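# Hang the loaded sealant gun on two back hooks

## Task

Place the sealant gun, with its cartridge still loaded, onto the two curved hooks at the rear of the table so that the hooks alone carry it, then declare that the job is finished.

## Robot and tools

Robot: two arms, left_arm and right_arm, each ending in a parallel two-finger gripper. The fingers point along the gripper's own +z axis and close along its y axis. The reported end_effector_position is the point between the finger pads, roughly 1 cm short of the fingertips.

Frame: everything (hand positions, quaternions, velocities, targets) is in the scene frame. Its origin sits at table-top height, halfway between the two nominal arm bases; +x points out over the table, +z up, and left_arm is on the +y side. Left/right in camera images do not match the arm names. Calibrated bases: left_arm at (-0.037, +0.285, +0.046) m, right_arm at (-0.050, -0.240, +0.037) m. Reported hand positions and orientations may be off by a few centimetres, more at long reach.

The 16-number row: every motion command uses rows of 16 numbers covering both arms together: x, y, z, qw, qx, qy, qz, opening for left_arm, then the same eight for right_arm. x, y, z are an absolute gripper position in metres and qw..qz an absolute orientation quaternion (w first), both in the scene frame. Opening runs from -1 (closed) to +1 (fully open, 0.093 m). An arm meant to stay still should receive its last reported pose and its current opening again in every call; writing 0 as the opening is a real command, not a placeholder. To hold an orientation steady, resend the same quaternion rather than copying a drifted reading.

execute_actions(actions, cameras): actions is a list of actions; each action is a list of 1 to 15 rows, one row per 1/30 s step, and a short list repeats its final row to fill 15 steps. Any target more than 0.6 m from that gripper's current position along any of its own axes causes the action to be rejected for both arms. An empty actions list simply returns the full state and images. cameras chooses which images come back (omit or ["all"] for all, [] for none).

move(target, speed, blend, opening_speed, blocking, cameras): drives each gripper in a straight line from its Hand target to the given pose. target is one 16-number row or a list of up to 15 such rows (waypoints), absolute poses in the scene frame. speed is m/s, 0.002 to 0.5 (default 0.25), one value or one per waypoint; rotation is capped at twice that in rad/s. blend (m) rounds corners at intermediate waypoints; 0 stops at each. opening_speed (0.2 or more, per second on the -1..+1 scale) ramps the fingers gradually. blocking=false returns early while the move continues; a new move replaces a running one. A move lasts at most 10 s. Paths do not avoid obstacles or the other arm, and grippers lag and overshoot more at higher speed, especially with a nearly straight arm. Avoid paths passing near an arm's own base, which can flip its shoulder posture. The result adds a move: line: done, off_target, moving, held or fault, plus limits such as paced (pose clipped) or held (steps withheld). done/off_target say nothing about contact.

wait(seconds 0..10): lets time pass while arms keep their last command. stop(): brakes a running move. zoom_image(camera, region): region is [x0, y0, x1, y1] in image pixels, at most 504x504, on cam_high, cam_low, cam_left_wrist or cam_right_wrist (all 672x504). read_manual(section): licence texts only. finished_scene(scene): scene is the current scene's number; it ends the scene irreversibly, so call it only when the gun hangs by itself.

Controller behaviour: each control step the command is clipped to 100 mm and 20 degrees from the measured pose, so one action may fall short; check the Hand target line and send the remainder next time. Friction and gravity can leave the hand low, short or tilted; after each move, verify position and orientation and correct tilt. Tiny moves may not happen or go sideways.

Gripping: grip_measured is motor position on the -1..+1 scale. Pads meet near -0.94; each millimetre of object width adds about 0.0208. To grip a rigid flat object firmly, command at least 0.24 below the reading for its width; keep sending that value while holding, and to release send a value well above the width reading. Dropping the value sharply in one step gives a brief hard squeeze. Readings may sit up to 0.02 high. Each finger pushes roughly 50 to 65 N.

Result lines: positions, quaternions, grip_measured, Joint positions (ending with finger gap in metres), Joint torques (include arm weight; joints 1-3 wrap at ±28 N m), Hand target (shown only when off the commanded pose), Tool commands, velocities when not negligible, temperatures once changed. MOTOR HOT appears at 75 °C; at 90 °C the arm folds and is lost for the scene; at 100 °C it collapses. Avoid holding loads stretched out or pushing against unreachable poses for long.

Cameras: cam_high looks down from above, cam_low views from the front, and each wrist has its own camera; calibration matrices are given for projecting points, accurate to roughly a centimetre near image centre.

Avoid: dropping the gun or cartridge, opening the fingers while the gun still moves, fast impacts, hard presses, arms colliding with each other (the clearance check does not protect grippers from meeting), and anything leaving the table. Something may occasionally tug the held gun or nudge loose items, so grip securely and recheck.

Each tool is called after "Request:" as a command line: name --argument value for each argument, lists and objects as JSON in quotes; but a table of rows of numbers goes row by row, as --pt "numbers of a row", without its own name.

## Session

Request:
execute_actions --actions '[]'

Request:
zoom_image --camera "cam_high" --region '[220, 150, 480, 345]'

Scene clock: 0.00 s.
left_arm: end_effector_position=(+0.3577, +0.2850, +0.1365) grip_measured=+1.000 end_effector_quat_wxyz=(+0.566, -0.028, +0.823, +0.026) | right_arm: end_effector_position=(+0.3459, -0.2467, +0.1496) grip_measured=+1.000 end_effector_quat_wxyz=(+0.620, +0.002, +0.783, -0.045)
Joint positions: left_arm=[0.005 1.554 0.399 0.787 -0.123 -0.036 0.093] | right_arm=[-0.006 1.573 0.349 0.995 0.098 -0.047 0.093]
Joint velocities: within noise
Joint torques (N m): no reading
Heat: left arm: 40 °C; right arm: 37 °C.
Hand target: left_arm +0.3589, +0.2849, +0.1392; +0.569, -0.028, +0.822, +0.025 | right_arm +0.3481, -0.2466, +0.1558; +0.627, +0.003, +0.777, -0.045
Tool commands: left_gripper/opening=+1.0 right_gripper/opening=+1.0
camera_calibration:
cam_left_wrist: T_world_to_cam=[[0.0850728, -0.996371, -0.00262258, 0.25488], [-0.715551, -0.0592636, -0.696042, 0.408638], [0.69336, 0.0610908, -0.717997, -0.0834874], [0, 0, 0, 1]] pos_world=[0.328605, 0.283272, 0.225154]
cam_right_wrist: T_world_to_cam=[[-0.106445, -0.989659, 0.0961482, -0.224574], [-0.640048, -0.0058021, -0.768313, 0.368725], [0.760926, -0.143322, -0.632812, -0.11974], [0, 0, 0, 1]] pos_world=[0.30321, -0.237273, 0.229116]

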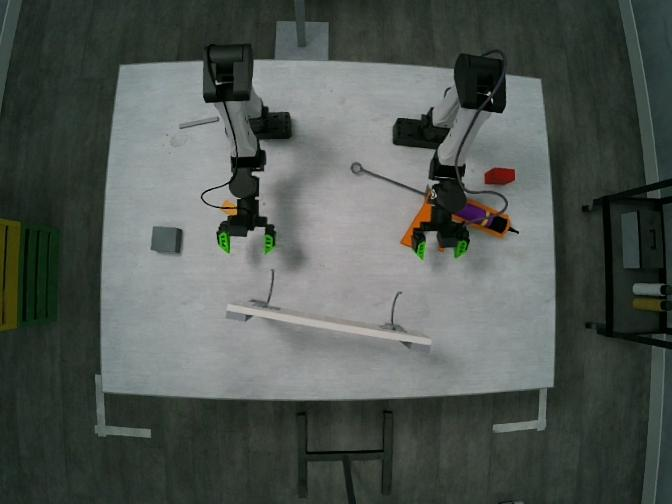

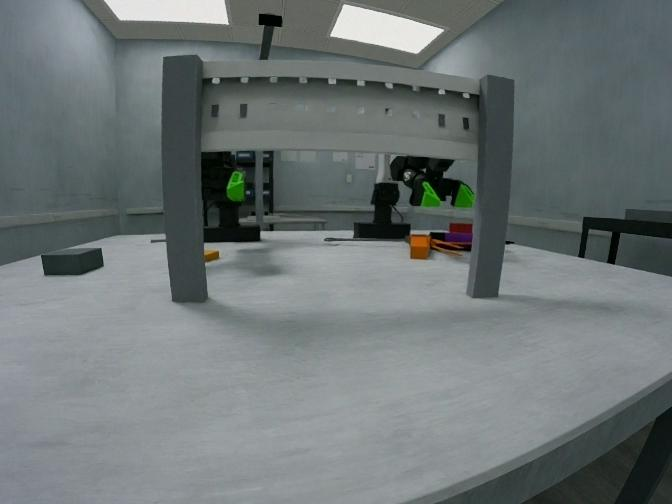

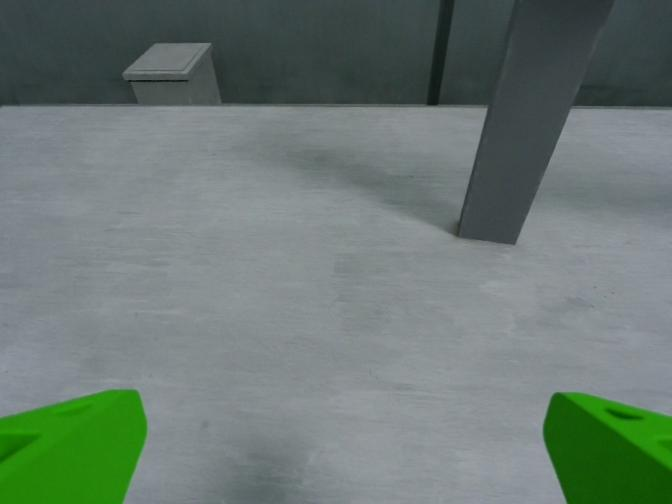

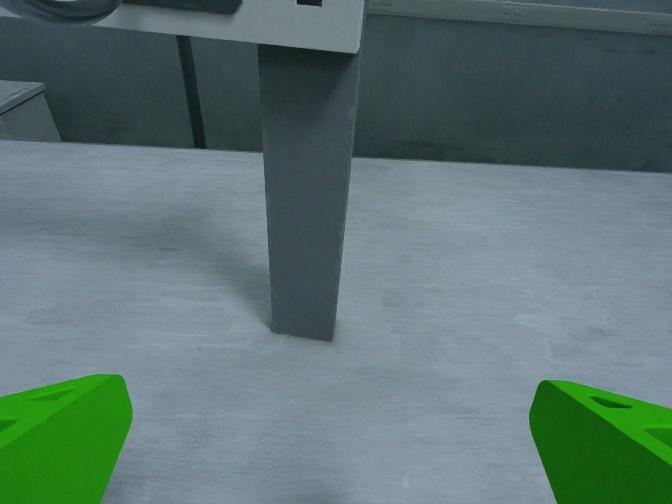

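Scaled by 1.938 from the camera's 672x504 image, which has a finer 960x720 frame.

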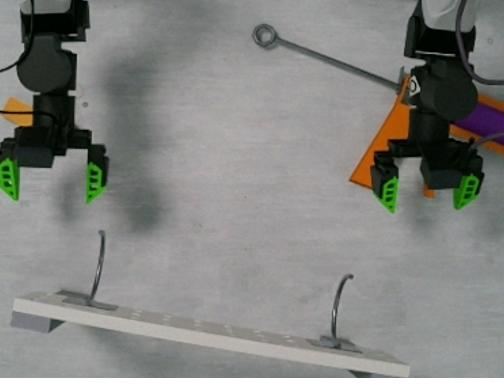

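Request:
move --target '[0.206, 0.357, 0.19, 0, 0.577, -0.817, 0, 1, 0.24, -0.2, 0.34, 0.69, -0.153, 0.69, 0.153, 1]'

Request:
zoom_image --camera "cam_high" --region '[220, 150, 540, 370]'

Scene clock: 55.23 s.
left_arm: end_effector_position=(+0.2030, +0.3569, +0.1889) grip_measured=+1.000 end_effector_quat_wxyz=(+0.005, -0.571, +0.821, +0.004) | right_arm: end_effector_position=(+0.2417, -0.2003, +0.3254) grip_measured=+1.000 end_effector_quat_wxyz=(+0.682, -0.150, +0.699, +0.152)
Joint positions: left_arm=[0.341 1.484 1.28 -1.359 -0.011 -0.93 0.093] | right_arm=[-0.248 0.688 0.501 0.158 -0.648 -0.01 0.093]
Joint torques (N m): left_arm=[0.51 -3.86 6.93 0.47 0.04 -0.09] | right_arm=[-0.28 -0.79 9.57 1.95 -0.11 0.05]
Heat: left arm: 47 °C; right arm: 40 °C.
Hand target: left_arm +0.2060, +0.3571, +0.1899; +0.000, -0.577, +0.817, +0.000 | right_arm +0.2397, -0.2000, +0.3399; +0.691, -0.153, +0.690, +0.153
Off the commanded pose: left_arm 0.003 m, 1 deg | right_arm 0.015 m, 1 deg.
move: off_target (right_arm)
camera_calibration:
cam_left_wrist: T_world_to_cam=[[0.94085, -0.338757, -0.00668396, -0.0678417], [-0.306338, -0.858911, 0.410401, 0.331997], [-0.144767, -0.384078, -0.911881, 0.422599], [0, 0, 0, 1]]
cam_right_wrist: T_world_to_cam=[[0.369991, -0.928982, 0.00995148, -0.281614], [-0.431997, -0.181518, -0.88342, 0.38928], [0.822487, 0.322559, -0.468477, 0.102423], [0, 0, 0, 1]]

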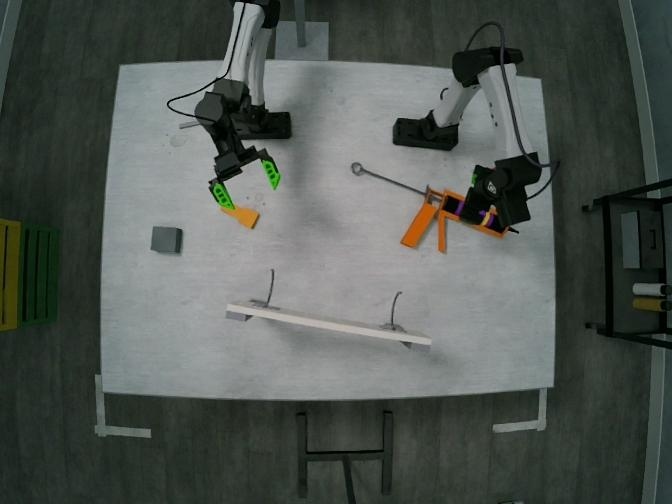

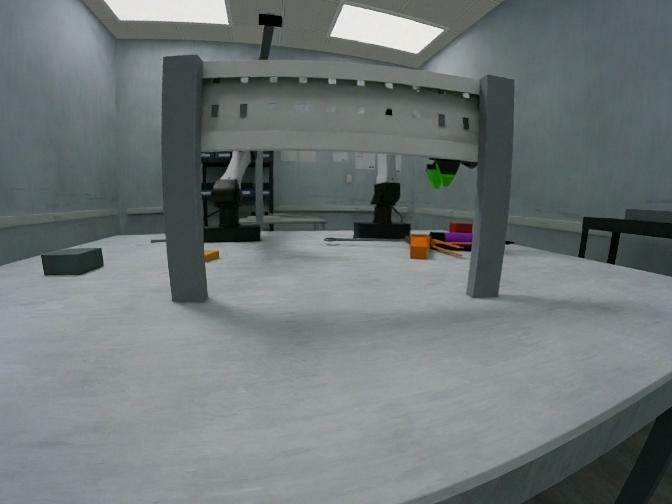

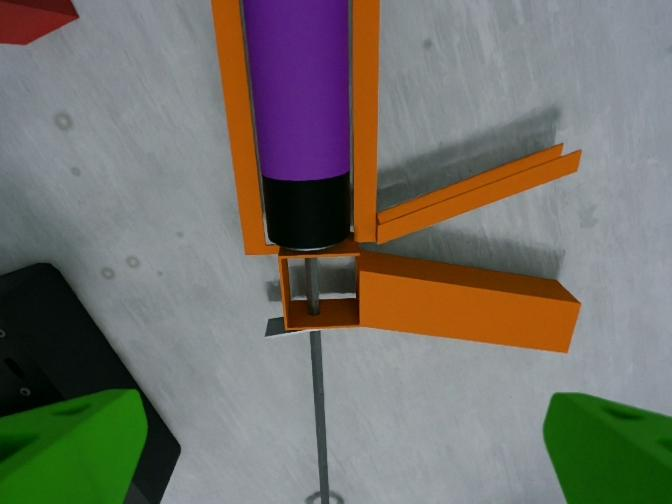

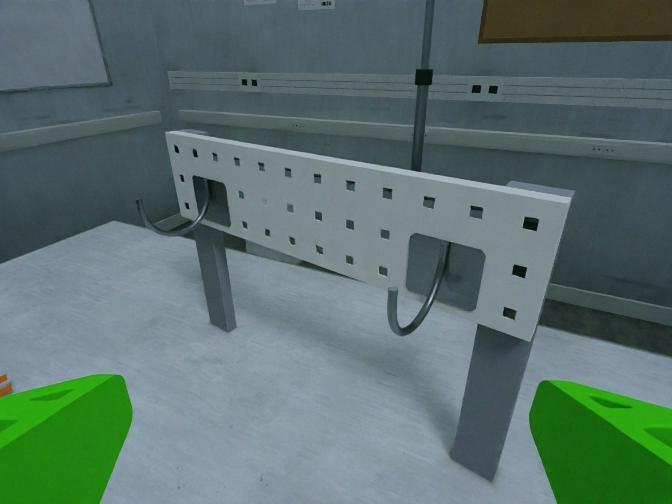

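Scaled by 1.575 from the camera's 672x504 image, which has a finer 960x720 frame.

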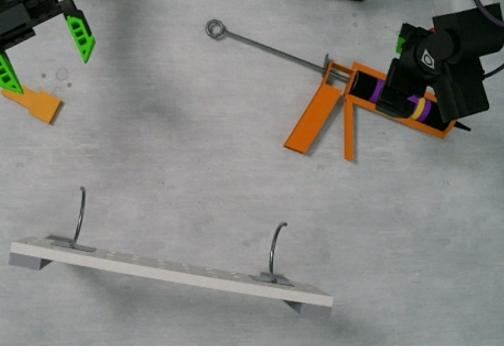

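Request:
move --target '[0.199, 0.395, 0.09, 0, 0.5913, -0.8064, 0, 1, 0.17, -0.38, 0.22, 0.707, 0, 0.707, 0, 1]' --cameras '["cam_left_wrist"]'

Scene clock: 130.33 s.
left_arm: end_effector_position=(+0.1999, +0.3958, +0.0954) grip_measured=+1.000 end_effector_quat_wxyz=(+0.008, -0.594, +0.804, +0.003) | right_arm: end_effector_position=(+0.1713, -0.3816, +0.2232) grip_measured=+1.000 end_effector_quat_wxyz=(+0.707, -0.003, +0.707, -0.007)
Joint positions: left_arm=[0.488 1.574 0.989 -0.97 -0.009 -0.84 0.093] | right_arm=[-1.242 0.962 0.115 0.847 -1.206 -0.013 0.093]
Joint torques (N m): left_arm=[0.5 -4.66 4.59 0.68 0.07 0.11] | right_arm=[-0.25 -0.28 5.08 1.83 -0.11 0.04]
Heat: left arm: 41 °C; right arm: 45 °C.
Hand target: left_arm +0.1989, +0.3950, +0.0901; +0.000, -0.591, +0.806, +0.000 | right_arm +0.1700, -0.3800, +0.2200; +0.707, +0.000, +0.708, +0.000
Off the commanded pose: left_arm 0.006 m, 1 deg | right_arm 0.004 m, 1 deg.
move: done
camera_calibration:
cam_left_wrist: T_world_to_cam=[[0.958814, -0.284034, -0.000867378, -0.0781639], [-0.25908, -0.87582, 0.407206, 0.400344], [-0.11642, -0.39021, -0.913336, 0.348727], [0, 0, 0, 1]]
Images, in order: cam_left_wrist.

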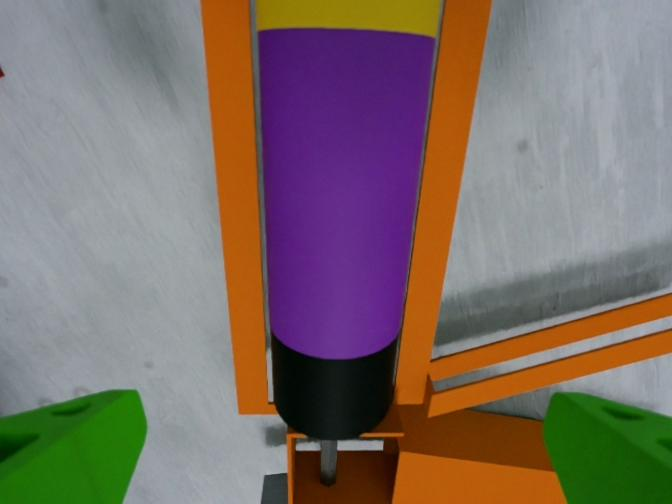

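Request:
move --target '[0.1970, 0.395, 0.019, 0, 0.5913, -0.8064, 0, 1, 0.17, -0.38, 0.22, 0.707, 0, 0.707, 0, 1]' --cameras '["cam_left_wrist", "cam_low"]' --speed 0.1

Request:
zoom_image --camera "cam_low" --region '[380, 180, 530, 280]'

Scene clock: 147.83 s.
left_arm: end_effector_position=(+0.1995, +0.3956, +0.0244) grip_measured=+1.000 end_effector_quat_wxyz=(+0.008, -0.593, +0.805, +0.003) | right_arm: end_effector_position=(+0.1713, -0.3814, +0.2237) grip_measured=+1.000 end_effector_quat_wxyz=(+0.708, -0.004, +0.707, -0.007)
Joint positions: left_arm=[0.488 1.714 0.819 -0.66 -0.009 -0.837 0.093] | right_arm=[-1.242 0.962 0.115 0.852 -1.207 -0.012 0.093]
Joint torques (N m): left_arm=[0.76 -5 4.01 0.73 0.06 0.11] | right_arm=[-0.21 -0.18 5.05 1.83 -0.1 0.05]
Hand target: left_arm +0.1970, +0.3950, +0.0192; +0.000, -0.591, +0.806, +0.000 | right_arm +0.1700, -0.3799, +0.2200; +0.707, +0.000, +0.707, +0.000
Off the commanded pose: left_arm 0.006 m, 1 deg | right_arm 0.004 m, 1 deg.
move: done
camera_calibration:
cam_left_wrist: T_world_to_cam=[[0.957943, -0.286958, -0.000918177, -0.0765197], [-0.261733, -0.875038, 0.407191, 0.429175], [-0.11765, -0.389825, -0.913343, 0.283843], [0, 0, 0, 1]]
Images, in order: cam_low, cam_left_wrist.

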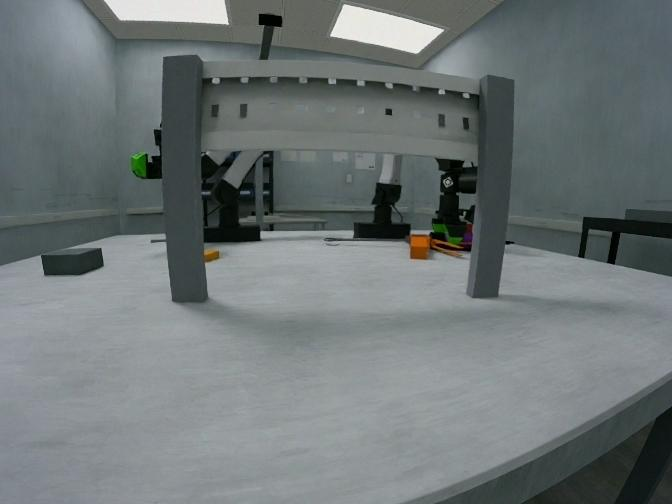

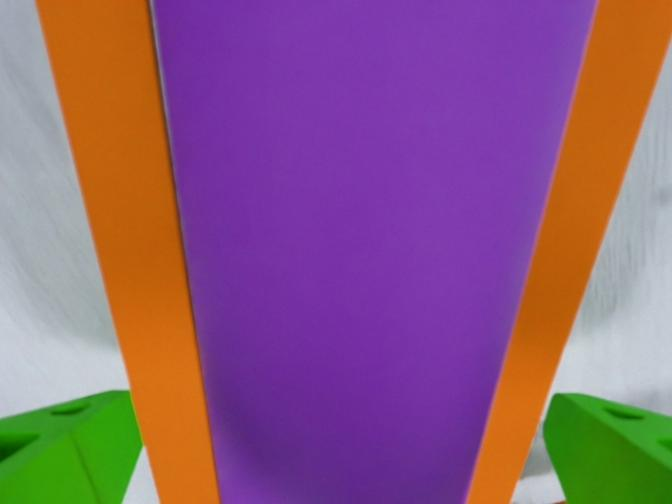

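Scaled by 3.360 from the camera's 672x504 image, which has a finer 960x720 frame.

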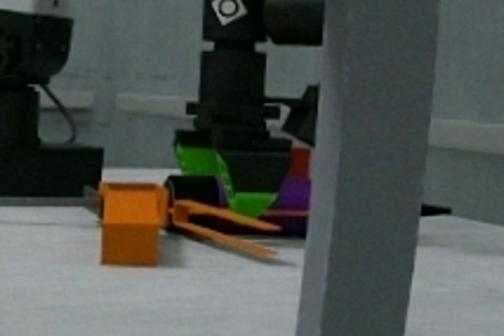

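Request:
move --pt "0.1985 0.395 0.019 0 0.5913 -0.8064 0 0.3 0.17 -0.38 0.22 0.707 0 0.707 0 1" --pt "0.1985 0.395 0.13 0 0.5913 -0.8064 0 0.3 0.17 -0.38 0.22 0.707 0 0.707 0 1" --opening_speed 0.7 --speed 0.12

Scene clock: 157.10 s.
left_arm: end_effector_position=(+0.1874, +0.3925, +0.1028) grip_measured=+0.579 end_effector_quat_wxyz=(-0.037, -0.592, +0.805, +0.019) | right_arm: end_effector_position=(+0.1713, -0.3814, +0.2238) grip_measured=+1.000 end_effector_quat_wxyz=(+0.708, -0.004, +0.706, -0.007)
Joint positions: left_arm=[0.489 1.605 1.048 -1.094 -0.022 -0.837 0.073] | right_arm=[-1.242 0.962 0.115 0.853 -1.207 -0.011 0.093]
Joint torques (N m): left_arm=[0.58 -12.44 8.81 0.06 0.2 0.12] | right_arm=[-0.24 -0.17 5.04 1.81 -0.1 0.03]
Hand target: left_arm +0.1975, +0.3948, +0.1288; +0.000, -0.591, +0.807, +0.000 | right_arm +0.1700, -0.3800, +0.2200; +0.707, +0.000, +0.707, +0.000
Off the commanded pose: left_arm 0.030 m, 5 deg | right_arm 0.004 m, 1 deg.
move: off_target (left_arm)
camera_calibration:
cam_left_wrist: T_world_to_cam=[[0.954134, -0.288162, -0.0811799, -0.0563399], [-0.22195, -0.862839, 0.454144, 0.374381], [-0.200912, -0.415296, -0.887222, 0.375735], [0, 0, 0, 1]]
cam_right_wrist: T_world_to_cam=[[-0.0566857, -0.997859, 0.0326099, -0.381054], [-0.446077, -0.00390754, -0.894986, 0.308996], [0.893198, -0.0652794, -0.444901, 0.00587529], [0, 0, 0, 1]]

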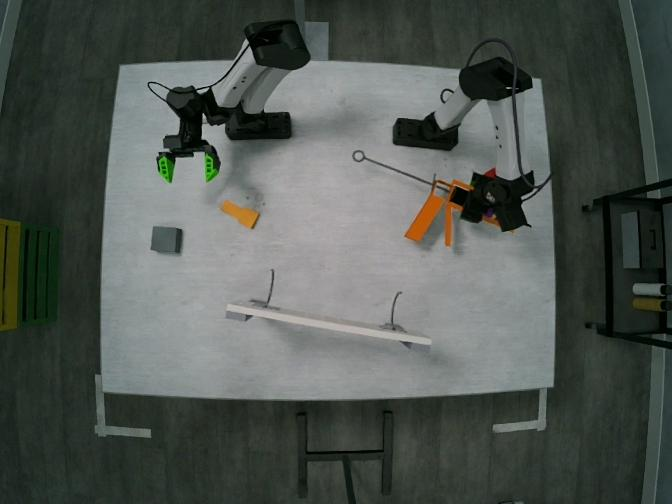

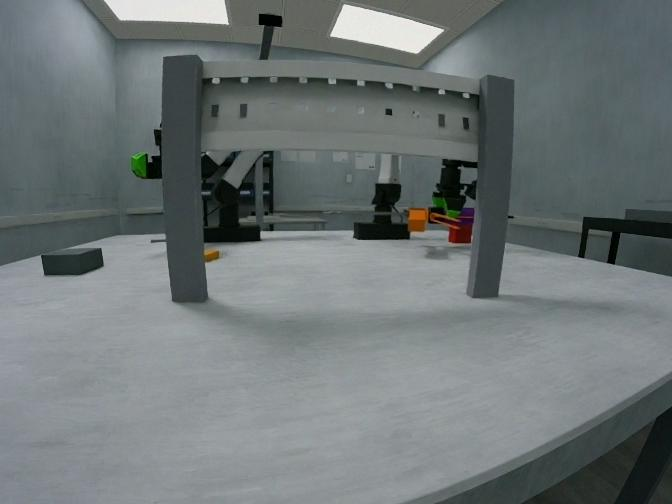

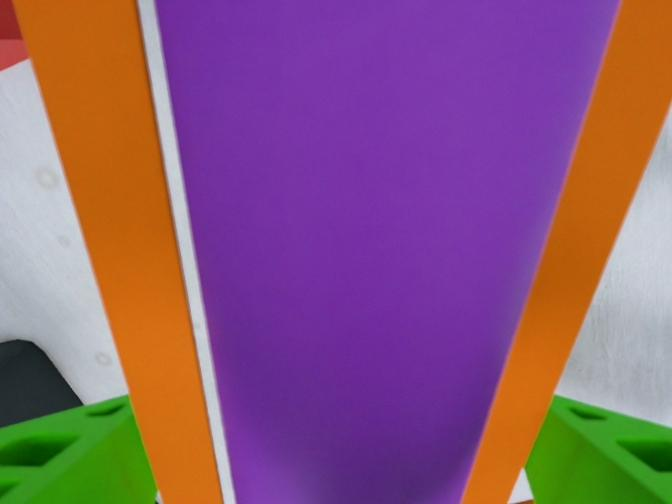

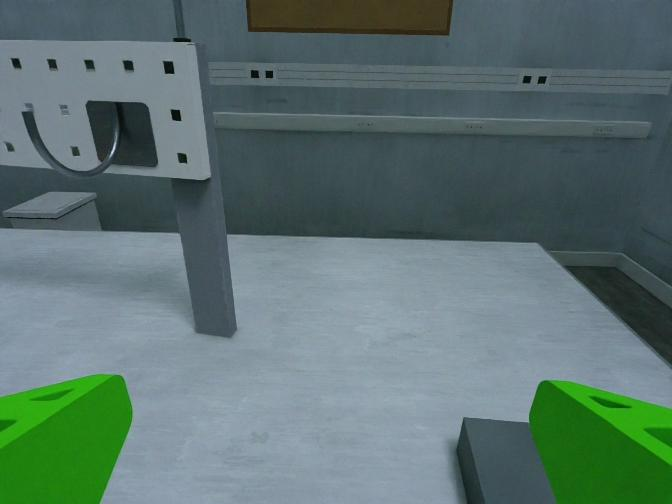

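Request:
move --pt "0.38 0.365 0.16 0 -0.5913 0.8064 0 0.3 0.17 -0.38 0.22 0.707 0 0.707 0 1" --pt "0.405 0.355 0.16 0 0.1219 0.9925 0 0.3 0.17 -0.38 0.22 0.707 0 0.707 0 1" --speed 0.27 --blend 0.02

Scene clock: 178.63 s.
left_arm: end_effector_position=(+0.4044, +0.3604, +0.1424) grip_measured=+0.578 end_effector_quat_wxyz=(-0.009, +0.113, +0.994, +0.006) | right_arm: end_effector_position=(+0.1713, -0.3814, +0.2238) grip_measured=+1.000 end_effector_quat_wxyz=(+0.708, -0.004, +0.706, -0.007)
Joint positions: left_arm=[0.22 2.33 2.225 -1.48 -0.017 0.39 0.073] | right_arm=[-1.242 0.962 0.115 0.853 -1.207 -0.011 0.093]
Joint torques (N m): left_arm=[-0.43 -14.64 9.24 0.09 0.23 0.12] | right_arm=[-0.27 -0.16 5.04 1.82 -0.09 0.02]
Hand target: left_arm +0.4046, +0.3551, +0.1596; +0.001, +0.122, +0.993, +0.001 | right_arm +0.1700, -0.3800, +0.2200; +0.707, +0.000, +0.707, +0.000
Off the commanded pose: left_arm 0.018 m, 2 deg | right_arm 0.004 m, 1 deg.
move: off_target (left_arm)
camera_calibration:
cam_left_wrist: T_world_to_cam=[[-0.21477, -0.976518, -0.0169164, 0.442183], [-0.878803, 0.185664, 0.439584, 0.266695], [-0.426121, 0.109276, -0.898042, 0.344731], [0, 0, 0, 1]]
cam_right_wrist: T_world_to_cam=[[-0.056685, -0.997872, 0.0322291, -0.380973], [-0.446076, -0.00356644, -0.894988, 0.309127], [0.893198, -0.065109, -0.444924, 0.00594533], [0, 0, 0, 1]]

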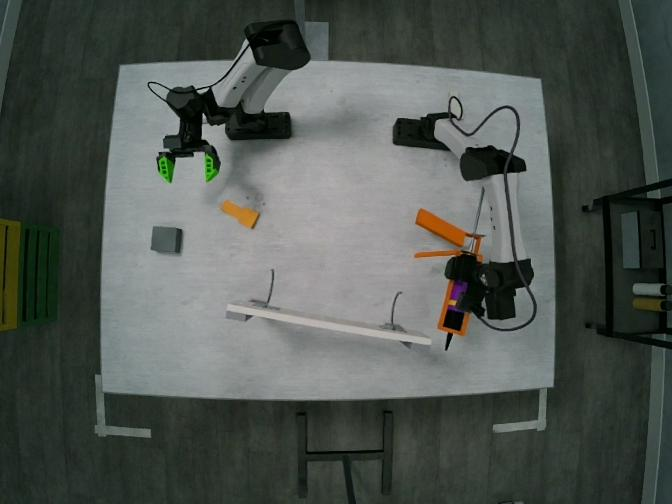

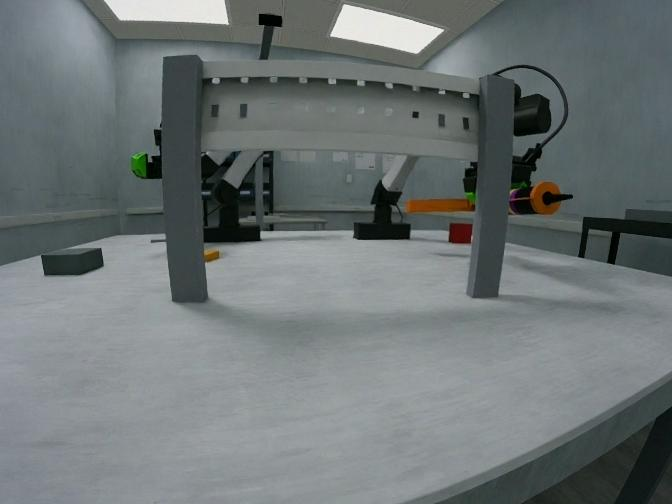

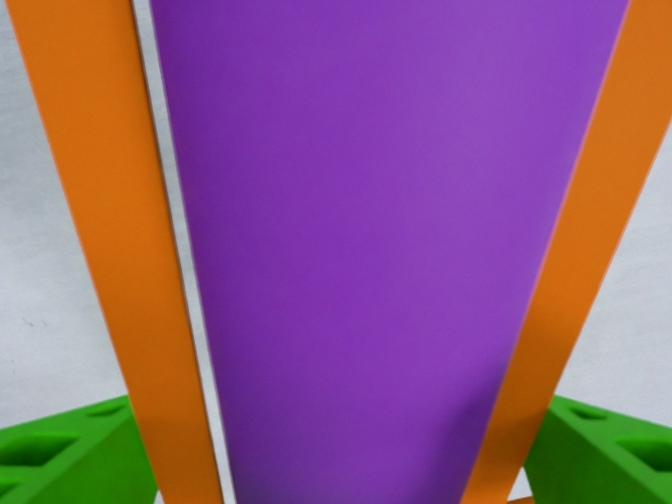

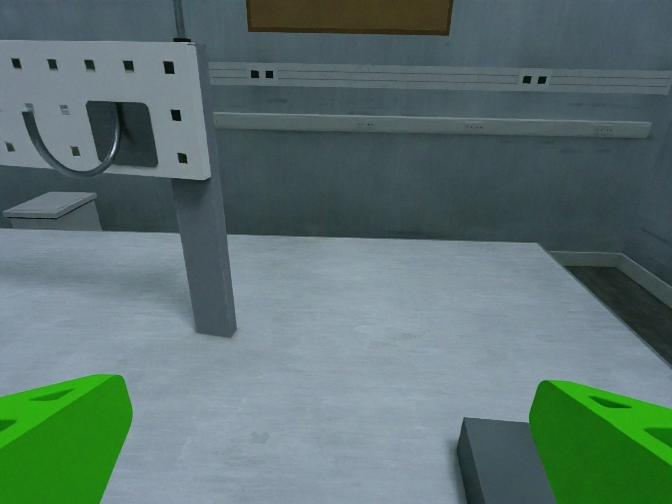

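Request:
move --pt "0.345 0.30 0.16 0 0.3173 0.9483 0 0.3 0.17 -0.38 0.22 0.707 0 0.707 0 1" --pt "0.32 0.18 0.15 0 0.5 0.866 0 0.3 0.17 -0.38 0.22 0.707 0 0.707 0 1" --pt "0.31 -0.03 0.14 0 0.766 0.643 0 0.3 0.17 -0.38 0.22 0.707 0 0.707 0 1" --speed 0.22 --blend 0.02

Scene clock: 188.03 s.
left_arm: end_effector_position=(+0.3076, -0.0324, +0.1220) grip_measured=+0.577 end_effector_quat_wxyz=(-0.007, +0.764, +0.645, -0.004) | right_arm: end_effector_position=(+0.1713, -0.3813, +0.2238) grip_measured=+1.000 end_effector_quat_wxyz=(+0.708, -0.004, +0.706, -0.007)
Joint positions: left_arm=[-0.684 2.447 2.352 -1.491 0.007 0.998 0.073] | right_arm=[-1.242 0.962 0.115 0.853 -1.207 -0.011 0.093]
Joint torques (N m): left_arm=[0.64 -15.46 9.11 0.01 0.04 0.13] | right_arm=[-0.34 -0.16 5.11 1.82 -0.09 0.05]
Heat: left arm: 46 °C; right arm: 42 °C.
Hand target: left_arm +0.3096, -0.0297, +0.1397; +0.001, +0.766, +0.643, +0.000 | right_arm +0.1700, -0.3799, +0.2200; +0.707, +0.000, +0.707, +0.000
Off the commanded pose: left_arm 0.018 m, 1 deg | right_arm 0.004 m, 1 deg.
move: off_target (left_arm)
camera_calibration:
cam_left_wrist: T_world_to_cam=[[-0.987514, 0.157178, 0.0105527, 0.308563], [0.146705, 0.893172, 0.425113, -0.0272295], [0.0573931, 0.421353, -0.905079, 0.190307], [0, 0, 0, 1]]
cam_right_wrist: T_world_to_cam=[[-0.0563043, -0.997893, 0.0322299, -0.380983], [-0.446076, -0.00373724, -0.894987, 0.309061], [0.893222, -0.0647686, -0.444926, 0.00607519], [0, 0, 0, 1]]

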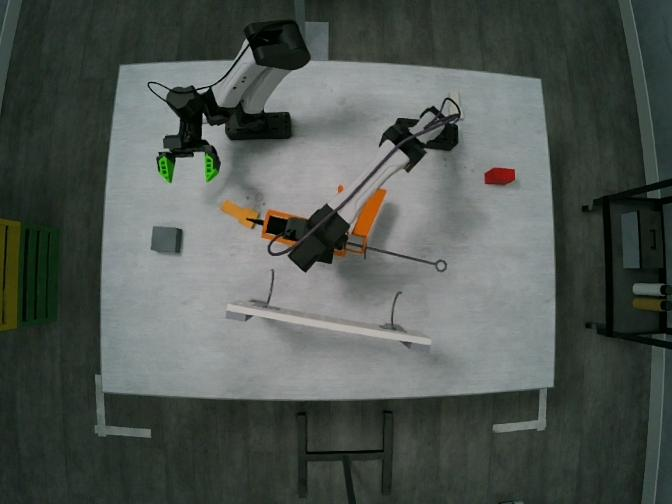

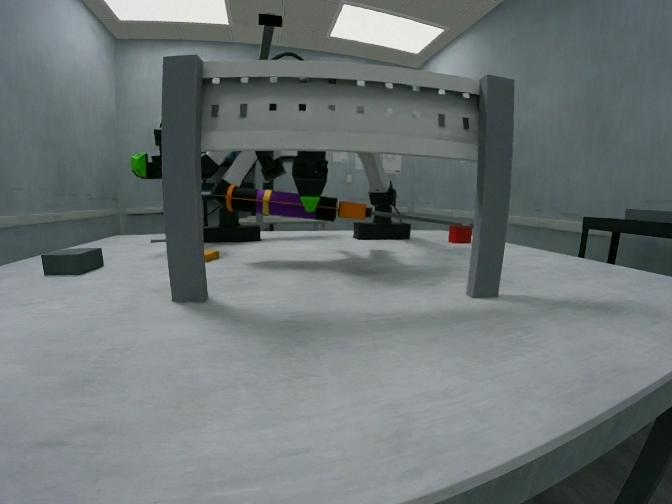

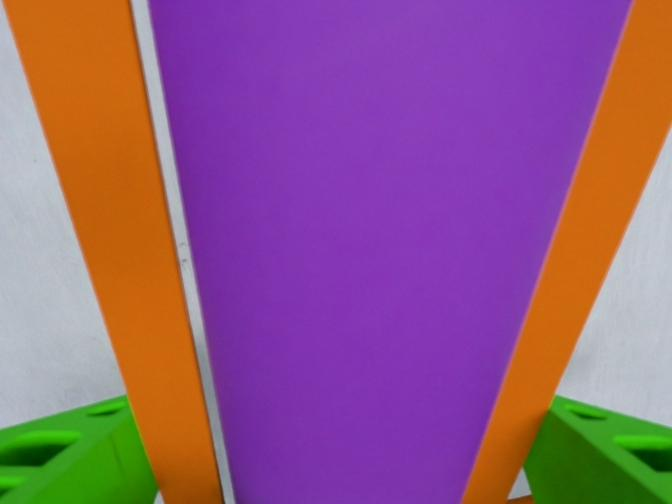

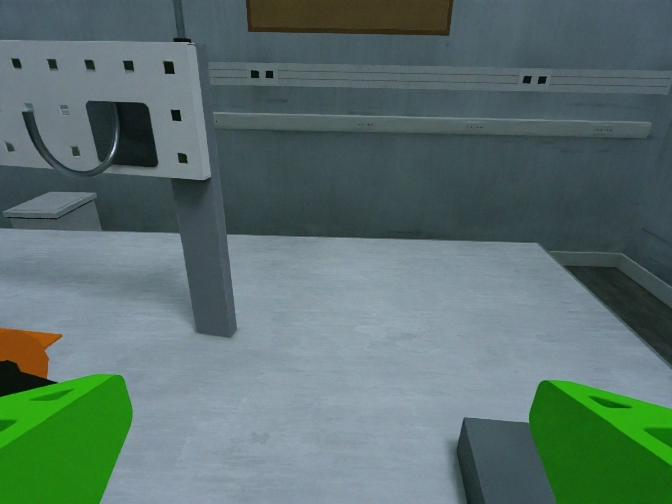

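Request:
move --pt "0.315 -0.005 0.10 0 0.766 0.643 0 0.3 0.17 -0.38 0.22 0.707 0 0.707 0 1" --pt "0.315 -0.005 0.04 0 0.766 0.643 0 0.3 0.17 -0.38 0.22 0.707 0 0.707 0 1" --speed '[0.2, 0.08]' --blend 0.01 --cameras '["cam_low", "cam_high"]'

Scene clock: 198.10 s.
left_arm: end_effector_position=(+0.3063, +0.0052, +0.0250) grip_measured=+0.577 end_effector_quat_wxyz=(-0.038, +0.760, +0.649, -0.006) | right_arm: end_effector_position=(+0.1713, -0.3813, +0.2239) grip_measured=+1.000 end_effector_quat_wxyz=(+0.708, -0.004, +0.706, -0.007)
Joint positions: left_arm=[-0.627 2.421 1.913 -1.14 -0.002 1.044 0.073] | right_arm=[-1.242 0.962 0.115 0.853 -1.207 -0.011 0.093]
Joint torques (N m): left_arm=[-0.38 -17.96 4.41 0.77 0.1 0.11] | right_arm=[-0.23 -0.1 5.11 1.81 -0.1 0.04]
Hand target: left_arm +0.3146, -0.0047, +0.0404; -0.001, +0.766, +0.643, +0.000 | right_arm +0.1700, -0.3799, +0.2201; +0.707, +0.000, +0.707, +0.000
Off the commanded pose: left_arm 0.020 m, 4 deg | right_arm 0.004 m, 1 deg.
move: off_target (left_arm)
Images, in order: cam_high, cam_low.

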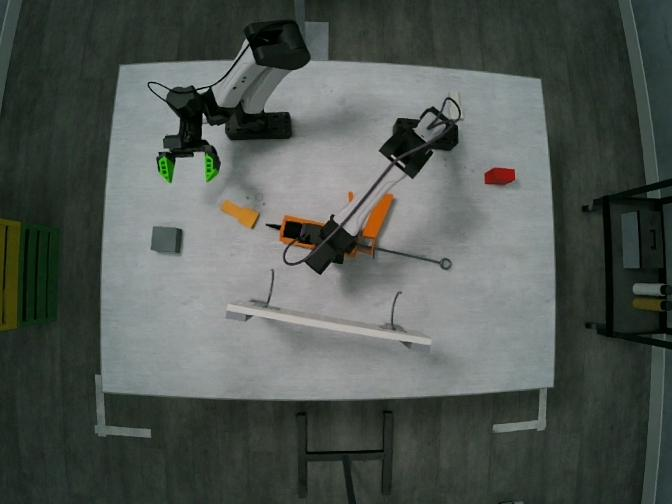

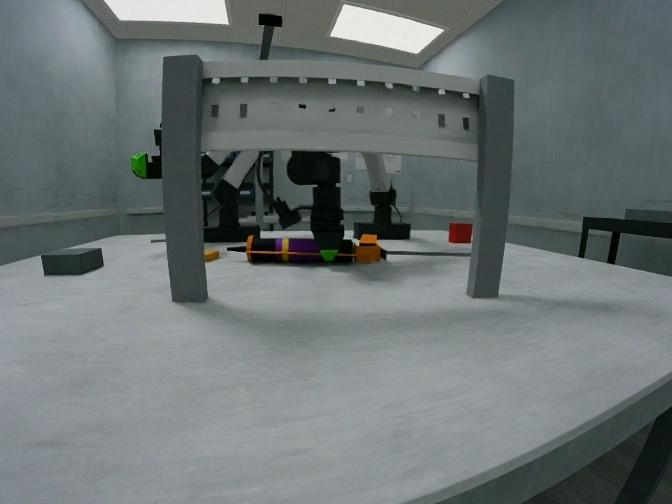

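Request:
move --pt "0.308 0.004 0.028 0 0.766 0.643 0 1 0.17 -0.38 0.22 0.707 0 0.707 0 1" --pt "0.308 0.004 0.15 0 0.766 0.643 0 1 0.17 -0.35 0.26 0.707 0 0.707 0 1" --speed 0.15 --opening_speed 1.0

Scene clock: 231.57 s.
left_arm: end_effector_position=(+0.3063, +0.0054, +0.1325) grip_measured=+1.000 end_effector_quat_wxyz=(-0.019, +0.763, +0.647, -0.002) | right_arm: end_effector_position=(+0.1686, -0.3485, +0.2470) grip_measured=+1.000 end_effector_quat_wxyz=(+0.703, +0.012, +0.711, +0.015)
Joint positions: left_arm=[-0.627 2.326 2.179 -1.461 -0.002 1.051 0.093] | right_arm=[-1.172 0.57 0.164 0.377 -1.146 0.012 0.093]
Joint torques (N m): left_arm=[0.13 -16.34 6.65 0.34 0.14 0.11] | right_arm=[0.66 0.16 9.36 1.63 0.11 -0.2]
Heat: left arm: 58 °C; right arm: 41 °C.
Hand target: left_arm +0.3078, +0.0041, +0.1498; +0.000, +0.766, +0.643, +0.000 | right_arm +0.1696, -0.3497, +0.2600; +0.707, +0.000, +0.707, +0.000
Off the commanded pose: left_arm 0.018 m, 2 deg | right_arm 0.013 m, 2 deg.
move: off_target (left_arm, right_arm)
camera_calibration:
cam_left_wrist: T_world_to_cam=[[-0.98798, 0.152523, 0.0251458, 0.299457], [0.147867, 0.885048, 0.44139, -0.0678001], [0.0450669, 0.439803, -0.896963, 0.18659], [0, 0, 0, 1]]
cam_right_wrist: T_world_to_cam=[[-0.0468232, -0.998685, -0.0208879, -0.337918], [-0.45861, 0.0400692, -0.887734, 0.344371], [0.887403, -0.0319872, -0.459883, 0.0369767], [0, 0, 0, 1]]

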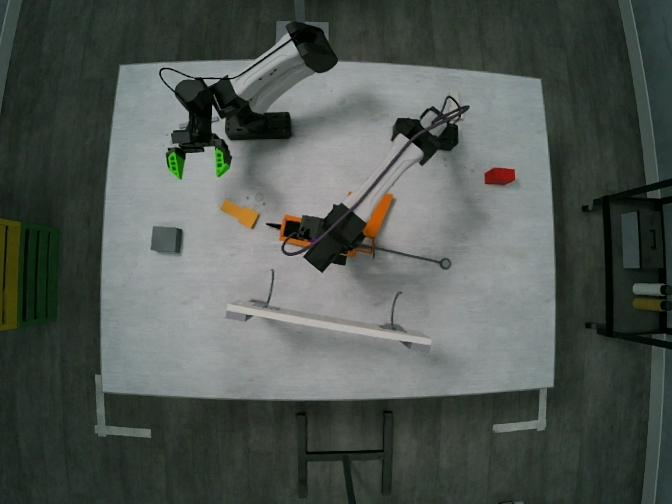

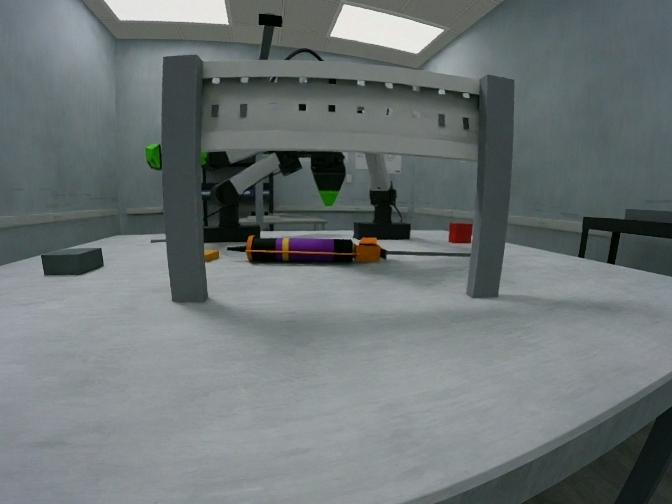

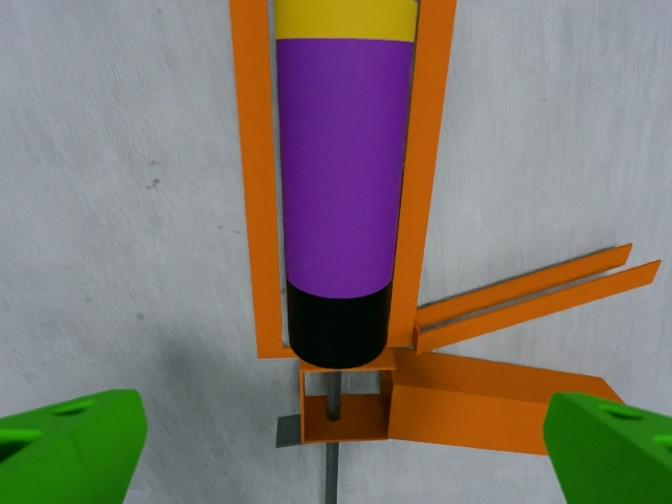

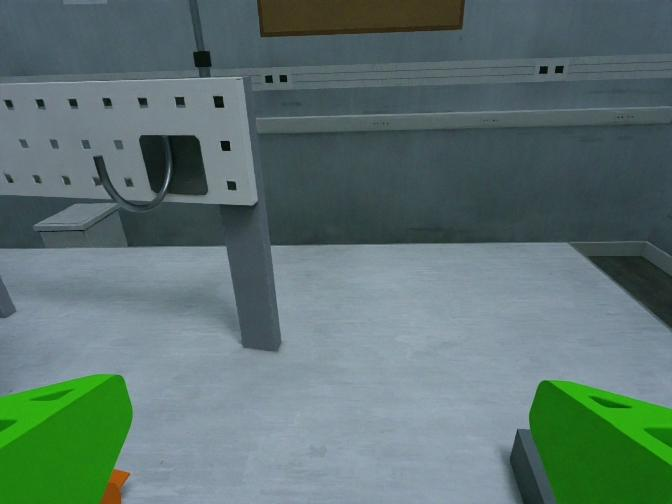

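Request:
move --pt "0.26 0.09 0.19 0 0.1633 0.9866 0 1 0.2 -0.28 0.26 0.5 0.3 0.7 -0.3 1" --pt "0.2325 0.122 0.16 0 0.1633 0.9866 0 1 0.291 -0.068 0.17 0 0.644 -0.765 0 1" --speed 0.3 --blend 0.02

Scene clock: 264.93 s.
left_arm: end_effector_position=(+0.2318, +0.1207, +0.1513) grip_measured=+1.000 end_effector_quat_wxyz=(-0.016, +0.161, +0.987, +0.008) | right_arm: end_effector_position=(+0.2891, -0.0736, +0.1676) grip_measured=+1.000 end_effector_quat_wxyz=(-0.003, -0.638, +0.770, -0.005)
Joint positions: left_arm=[-0.492 1.773 1.436 -1.27 -0.002 -0.226 0.093] | right_arm=[0.431 1.988 1.821 -1.407 0.011 -0.922 0.093]
Joint torques (N m): left_arm=[0.61 -11.9 4.62 0.57 0.02 0.11] | right_arm=[0.62 -9.25 7.94 0.25 -0.16 -0.16]
Heat: left arm: 65 °C; right arm: 44 °C.
Hand target: left_arm +0.2325, +0.1220, +0.1599; +0.000, +0.163, +0.987, +0.000 | right_arm +0.2909, -0.0681, +0.1700; +0.000, -0.644, +0.765, +0.000
Off the commanded pose: left_arm 0.009 m, 2 deg | right_arm 0.006 m, 1 deg.
move: done
camera_calibration:
cam_left_wrist: T_world_to_cam=[[-0.307241, -0.951479, -0.0170635, 0.189636], [-0.850756, 0.266594, 0.452925, 0.137332], [-0.426399, 0.153674, -0.891385, 0.299086], [0, 0, 0, 1]]
cam_right_wrist: T_world_to_cam=[[0.984024, -0.16926, 0.0552053, -0.309059], [-0.1756, -0.871624, 0.457642, -0.0563216], [-0.029342, -0.460024, -0.887421, 0.207553], [0, 0, 0, 1]]

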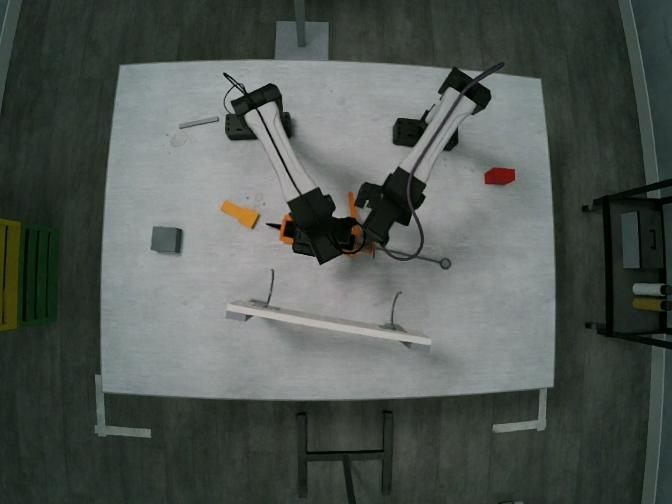

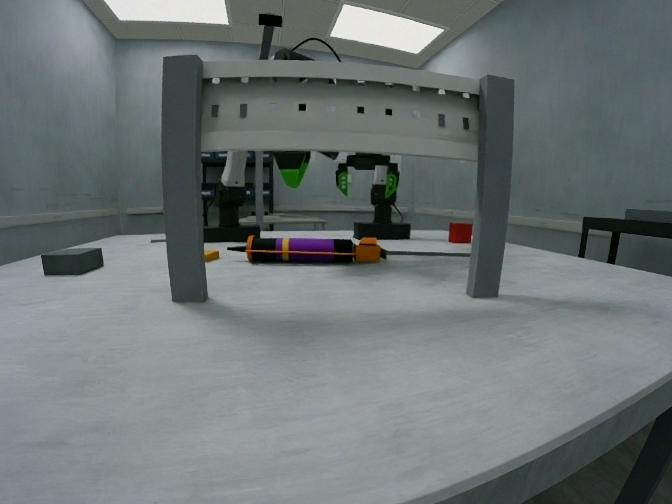

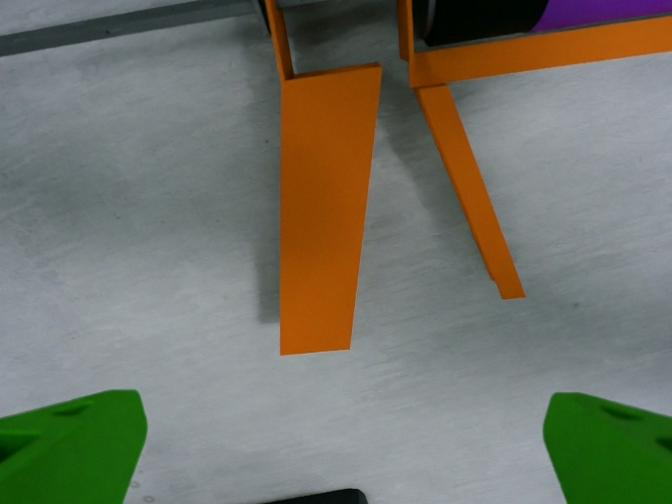

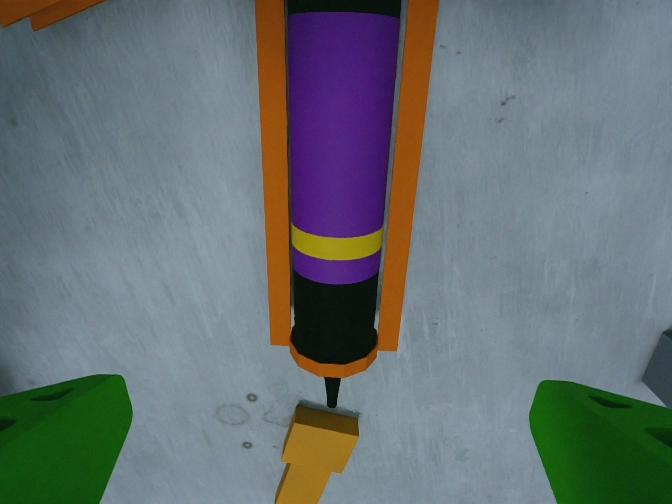

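Request:
move --target '[0.235, 0.1295, 0.07, 0, 0.1874, 0.9823, 0, 1, 0.300, -0.078, 0.07, 0, 0.644, -0.765, 0, 1]' --cameras '["cam_left_wrist", "cam_right_wrist"]'

Scene clock: 303.63 s.
left_arm: end_effector_position=(+0.2355, +0.1278, +0.0765) grip_measured=+1.000 end_effector_quat_wxyz=(+0.008, +0.184, +0.983, -0.001) | right_arm: end_effector_position=(+0.2994, -0.0786, +0.0729) grip_measured=+1.000 end_effector_quat_wxyz=(-0.002, -0.642, +0.767, -0.005)
Joint positions: left_arm=[-0.466 1.794 1.157 -0.917 -0.002 -0.153 0.093] | right_arm=[0.407 2.054 1.537 -1.055 0.01 -0.956 0.093]
Joint torques (N m): left_arm=[0.51 -6.63 4.64 0.72 0.05 0.11] | right_arm=[-0.12 -10.71 5.18 0.48 -0.15 -0.18]
Heat: left arm: 60 °C; right arm: 46 °C.
Hand target: left_arm +0.2350, +0.1295, +0.0701; +0.000, +0.187, +0.982, +0.000 | right_arm +0.3001, -0.0781, +0.0701; +0.000, -0.644, +0.765, +0.000
Off the commanded pose: left_arm 0.007 m, 1 deg | right_arm 0.003 m, 1 deg.
move: done
camera_calibration:
cam_left_wrist: T_world_to_cam=[[-0.352124, -0.935933, -0.00621709, 0.20408], [-0.855358, 0.319098, 0.408092, 0.1702], [-0.379963, 0.149017, -0.91292, 0.224203], [0, 0, 0, 1]]
cam_right_wrist: T_world_to_cam=[[0.985578, -0.159586, 0.0562843, -0.314668], [-0.16757, -0.874062, 0.456, -0.0179881], [-0.0235752, -0.458855, -0.888198, 0.119861], [0, 0, 0, 1]]
Images, in order: cam_left_wrist, cam_right_wrist.

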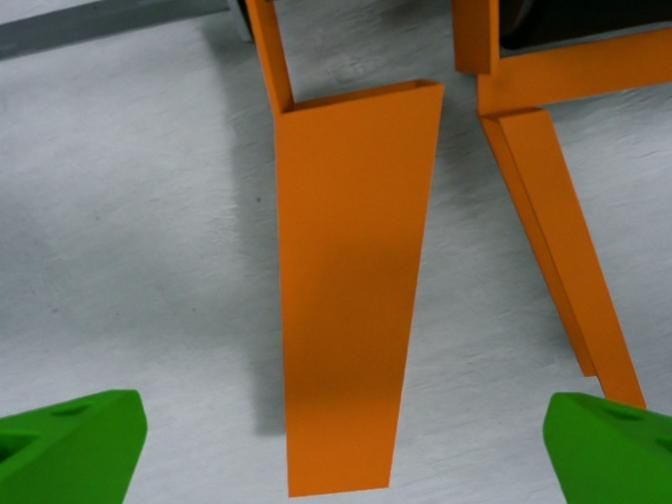

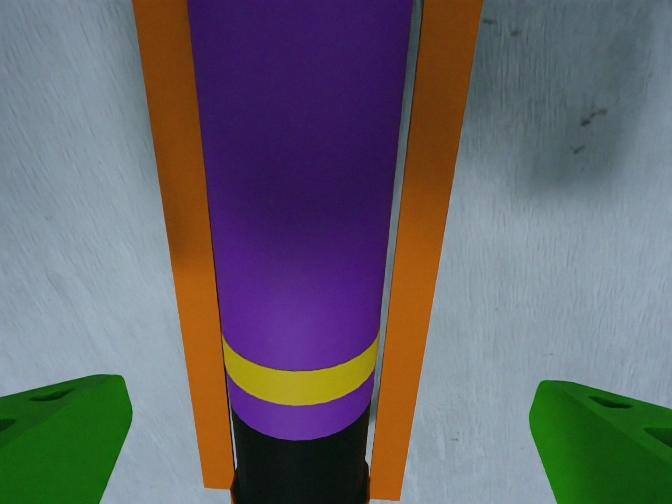

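Request:
move --target '[0.2345, 0.131, 0.022, 0, 0.1874, 0.9823, 0, 1, 0.294, -0.077, 0.045, 0, 0.644, -0.765, 0, 1]' --cameras '["cam_left_wrist", "cam_right_wrist"]' --speed 0.12

Scene clock: 326.97 s.
left_arm: end_effector_position=(+0.2357, +0.1286, +0.0286) grip_measured=+1.000 end_effector_quat_wxyz=(+0.008, +0.185, +0.983, -0.001) | right_arm: end_effector_position=(+0.2970, -0.0798, +0.0520) grip_measured=+1.000 end_effector_quat_wxyz=(+0.004, -0.642, +0.767, -0.006)
Joint positions: left_arm=[-0.464 1.881 1.055 -0.729 -0.002 -0.149 0.093] | right_arm=[0.407 2.058 1.456 -0.958 0.01 -0.956 0.093]
Joint torques (N m): left_arm=[0.59 -6.87 4.29 0.71 0.05 0.11] | right_arm=[0.53 -9.69 4.78 0.51 -0.15 -0.08]
Heat: left arm: 53 °C; right arm: 44 °C.
Hand target: left_arm +0.2344, +0.1310, +0.0221; +0.000, +0.187, +0.982, +0.000 | right_arm +0.2939, -0.0772, +0.0451; +0.000, -0.644, +0.765, +0.000
Off the commanded pose: left_arm 0.007 m, 1 deg | right_arm 0.008 m, 1 deg.
move: done
camera_calibration:
cam_left_wrist: T_world_to_cam=[[-0.353192, -0.93553, -0.00621003, 0.204723], [-0.855135, 0.320134, 0.407748, 0.189511], [-0.379473, 0.149324, -0.913073, 0.180299], [0, 0, 0, 1]]
cam_right_wrist: T_world_to_cam=[[0.984938, -0.159538, 0.0666697, -0.311607], [-0.172399, -0.876537, 0.449401, -0.00830347], [-0.0132578, -0.454126, -0.890839, 0.0981933], [0, 0, 0, 1]]
Images, in order: cam_left_wrist, cam_right_wrist.

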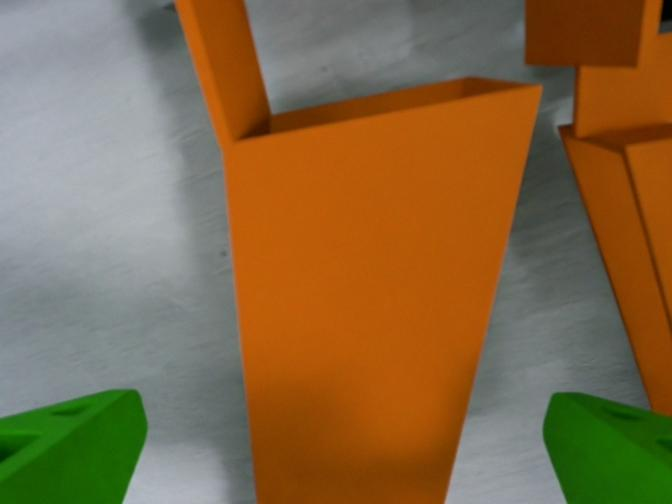

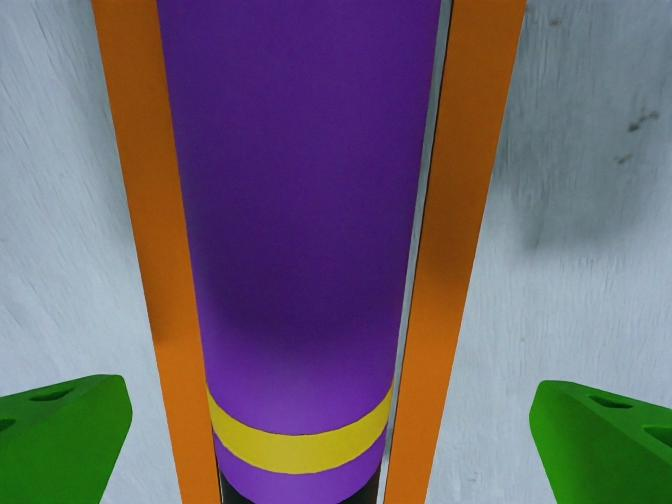

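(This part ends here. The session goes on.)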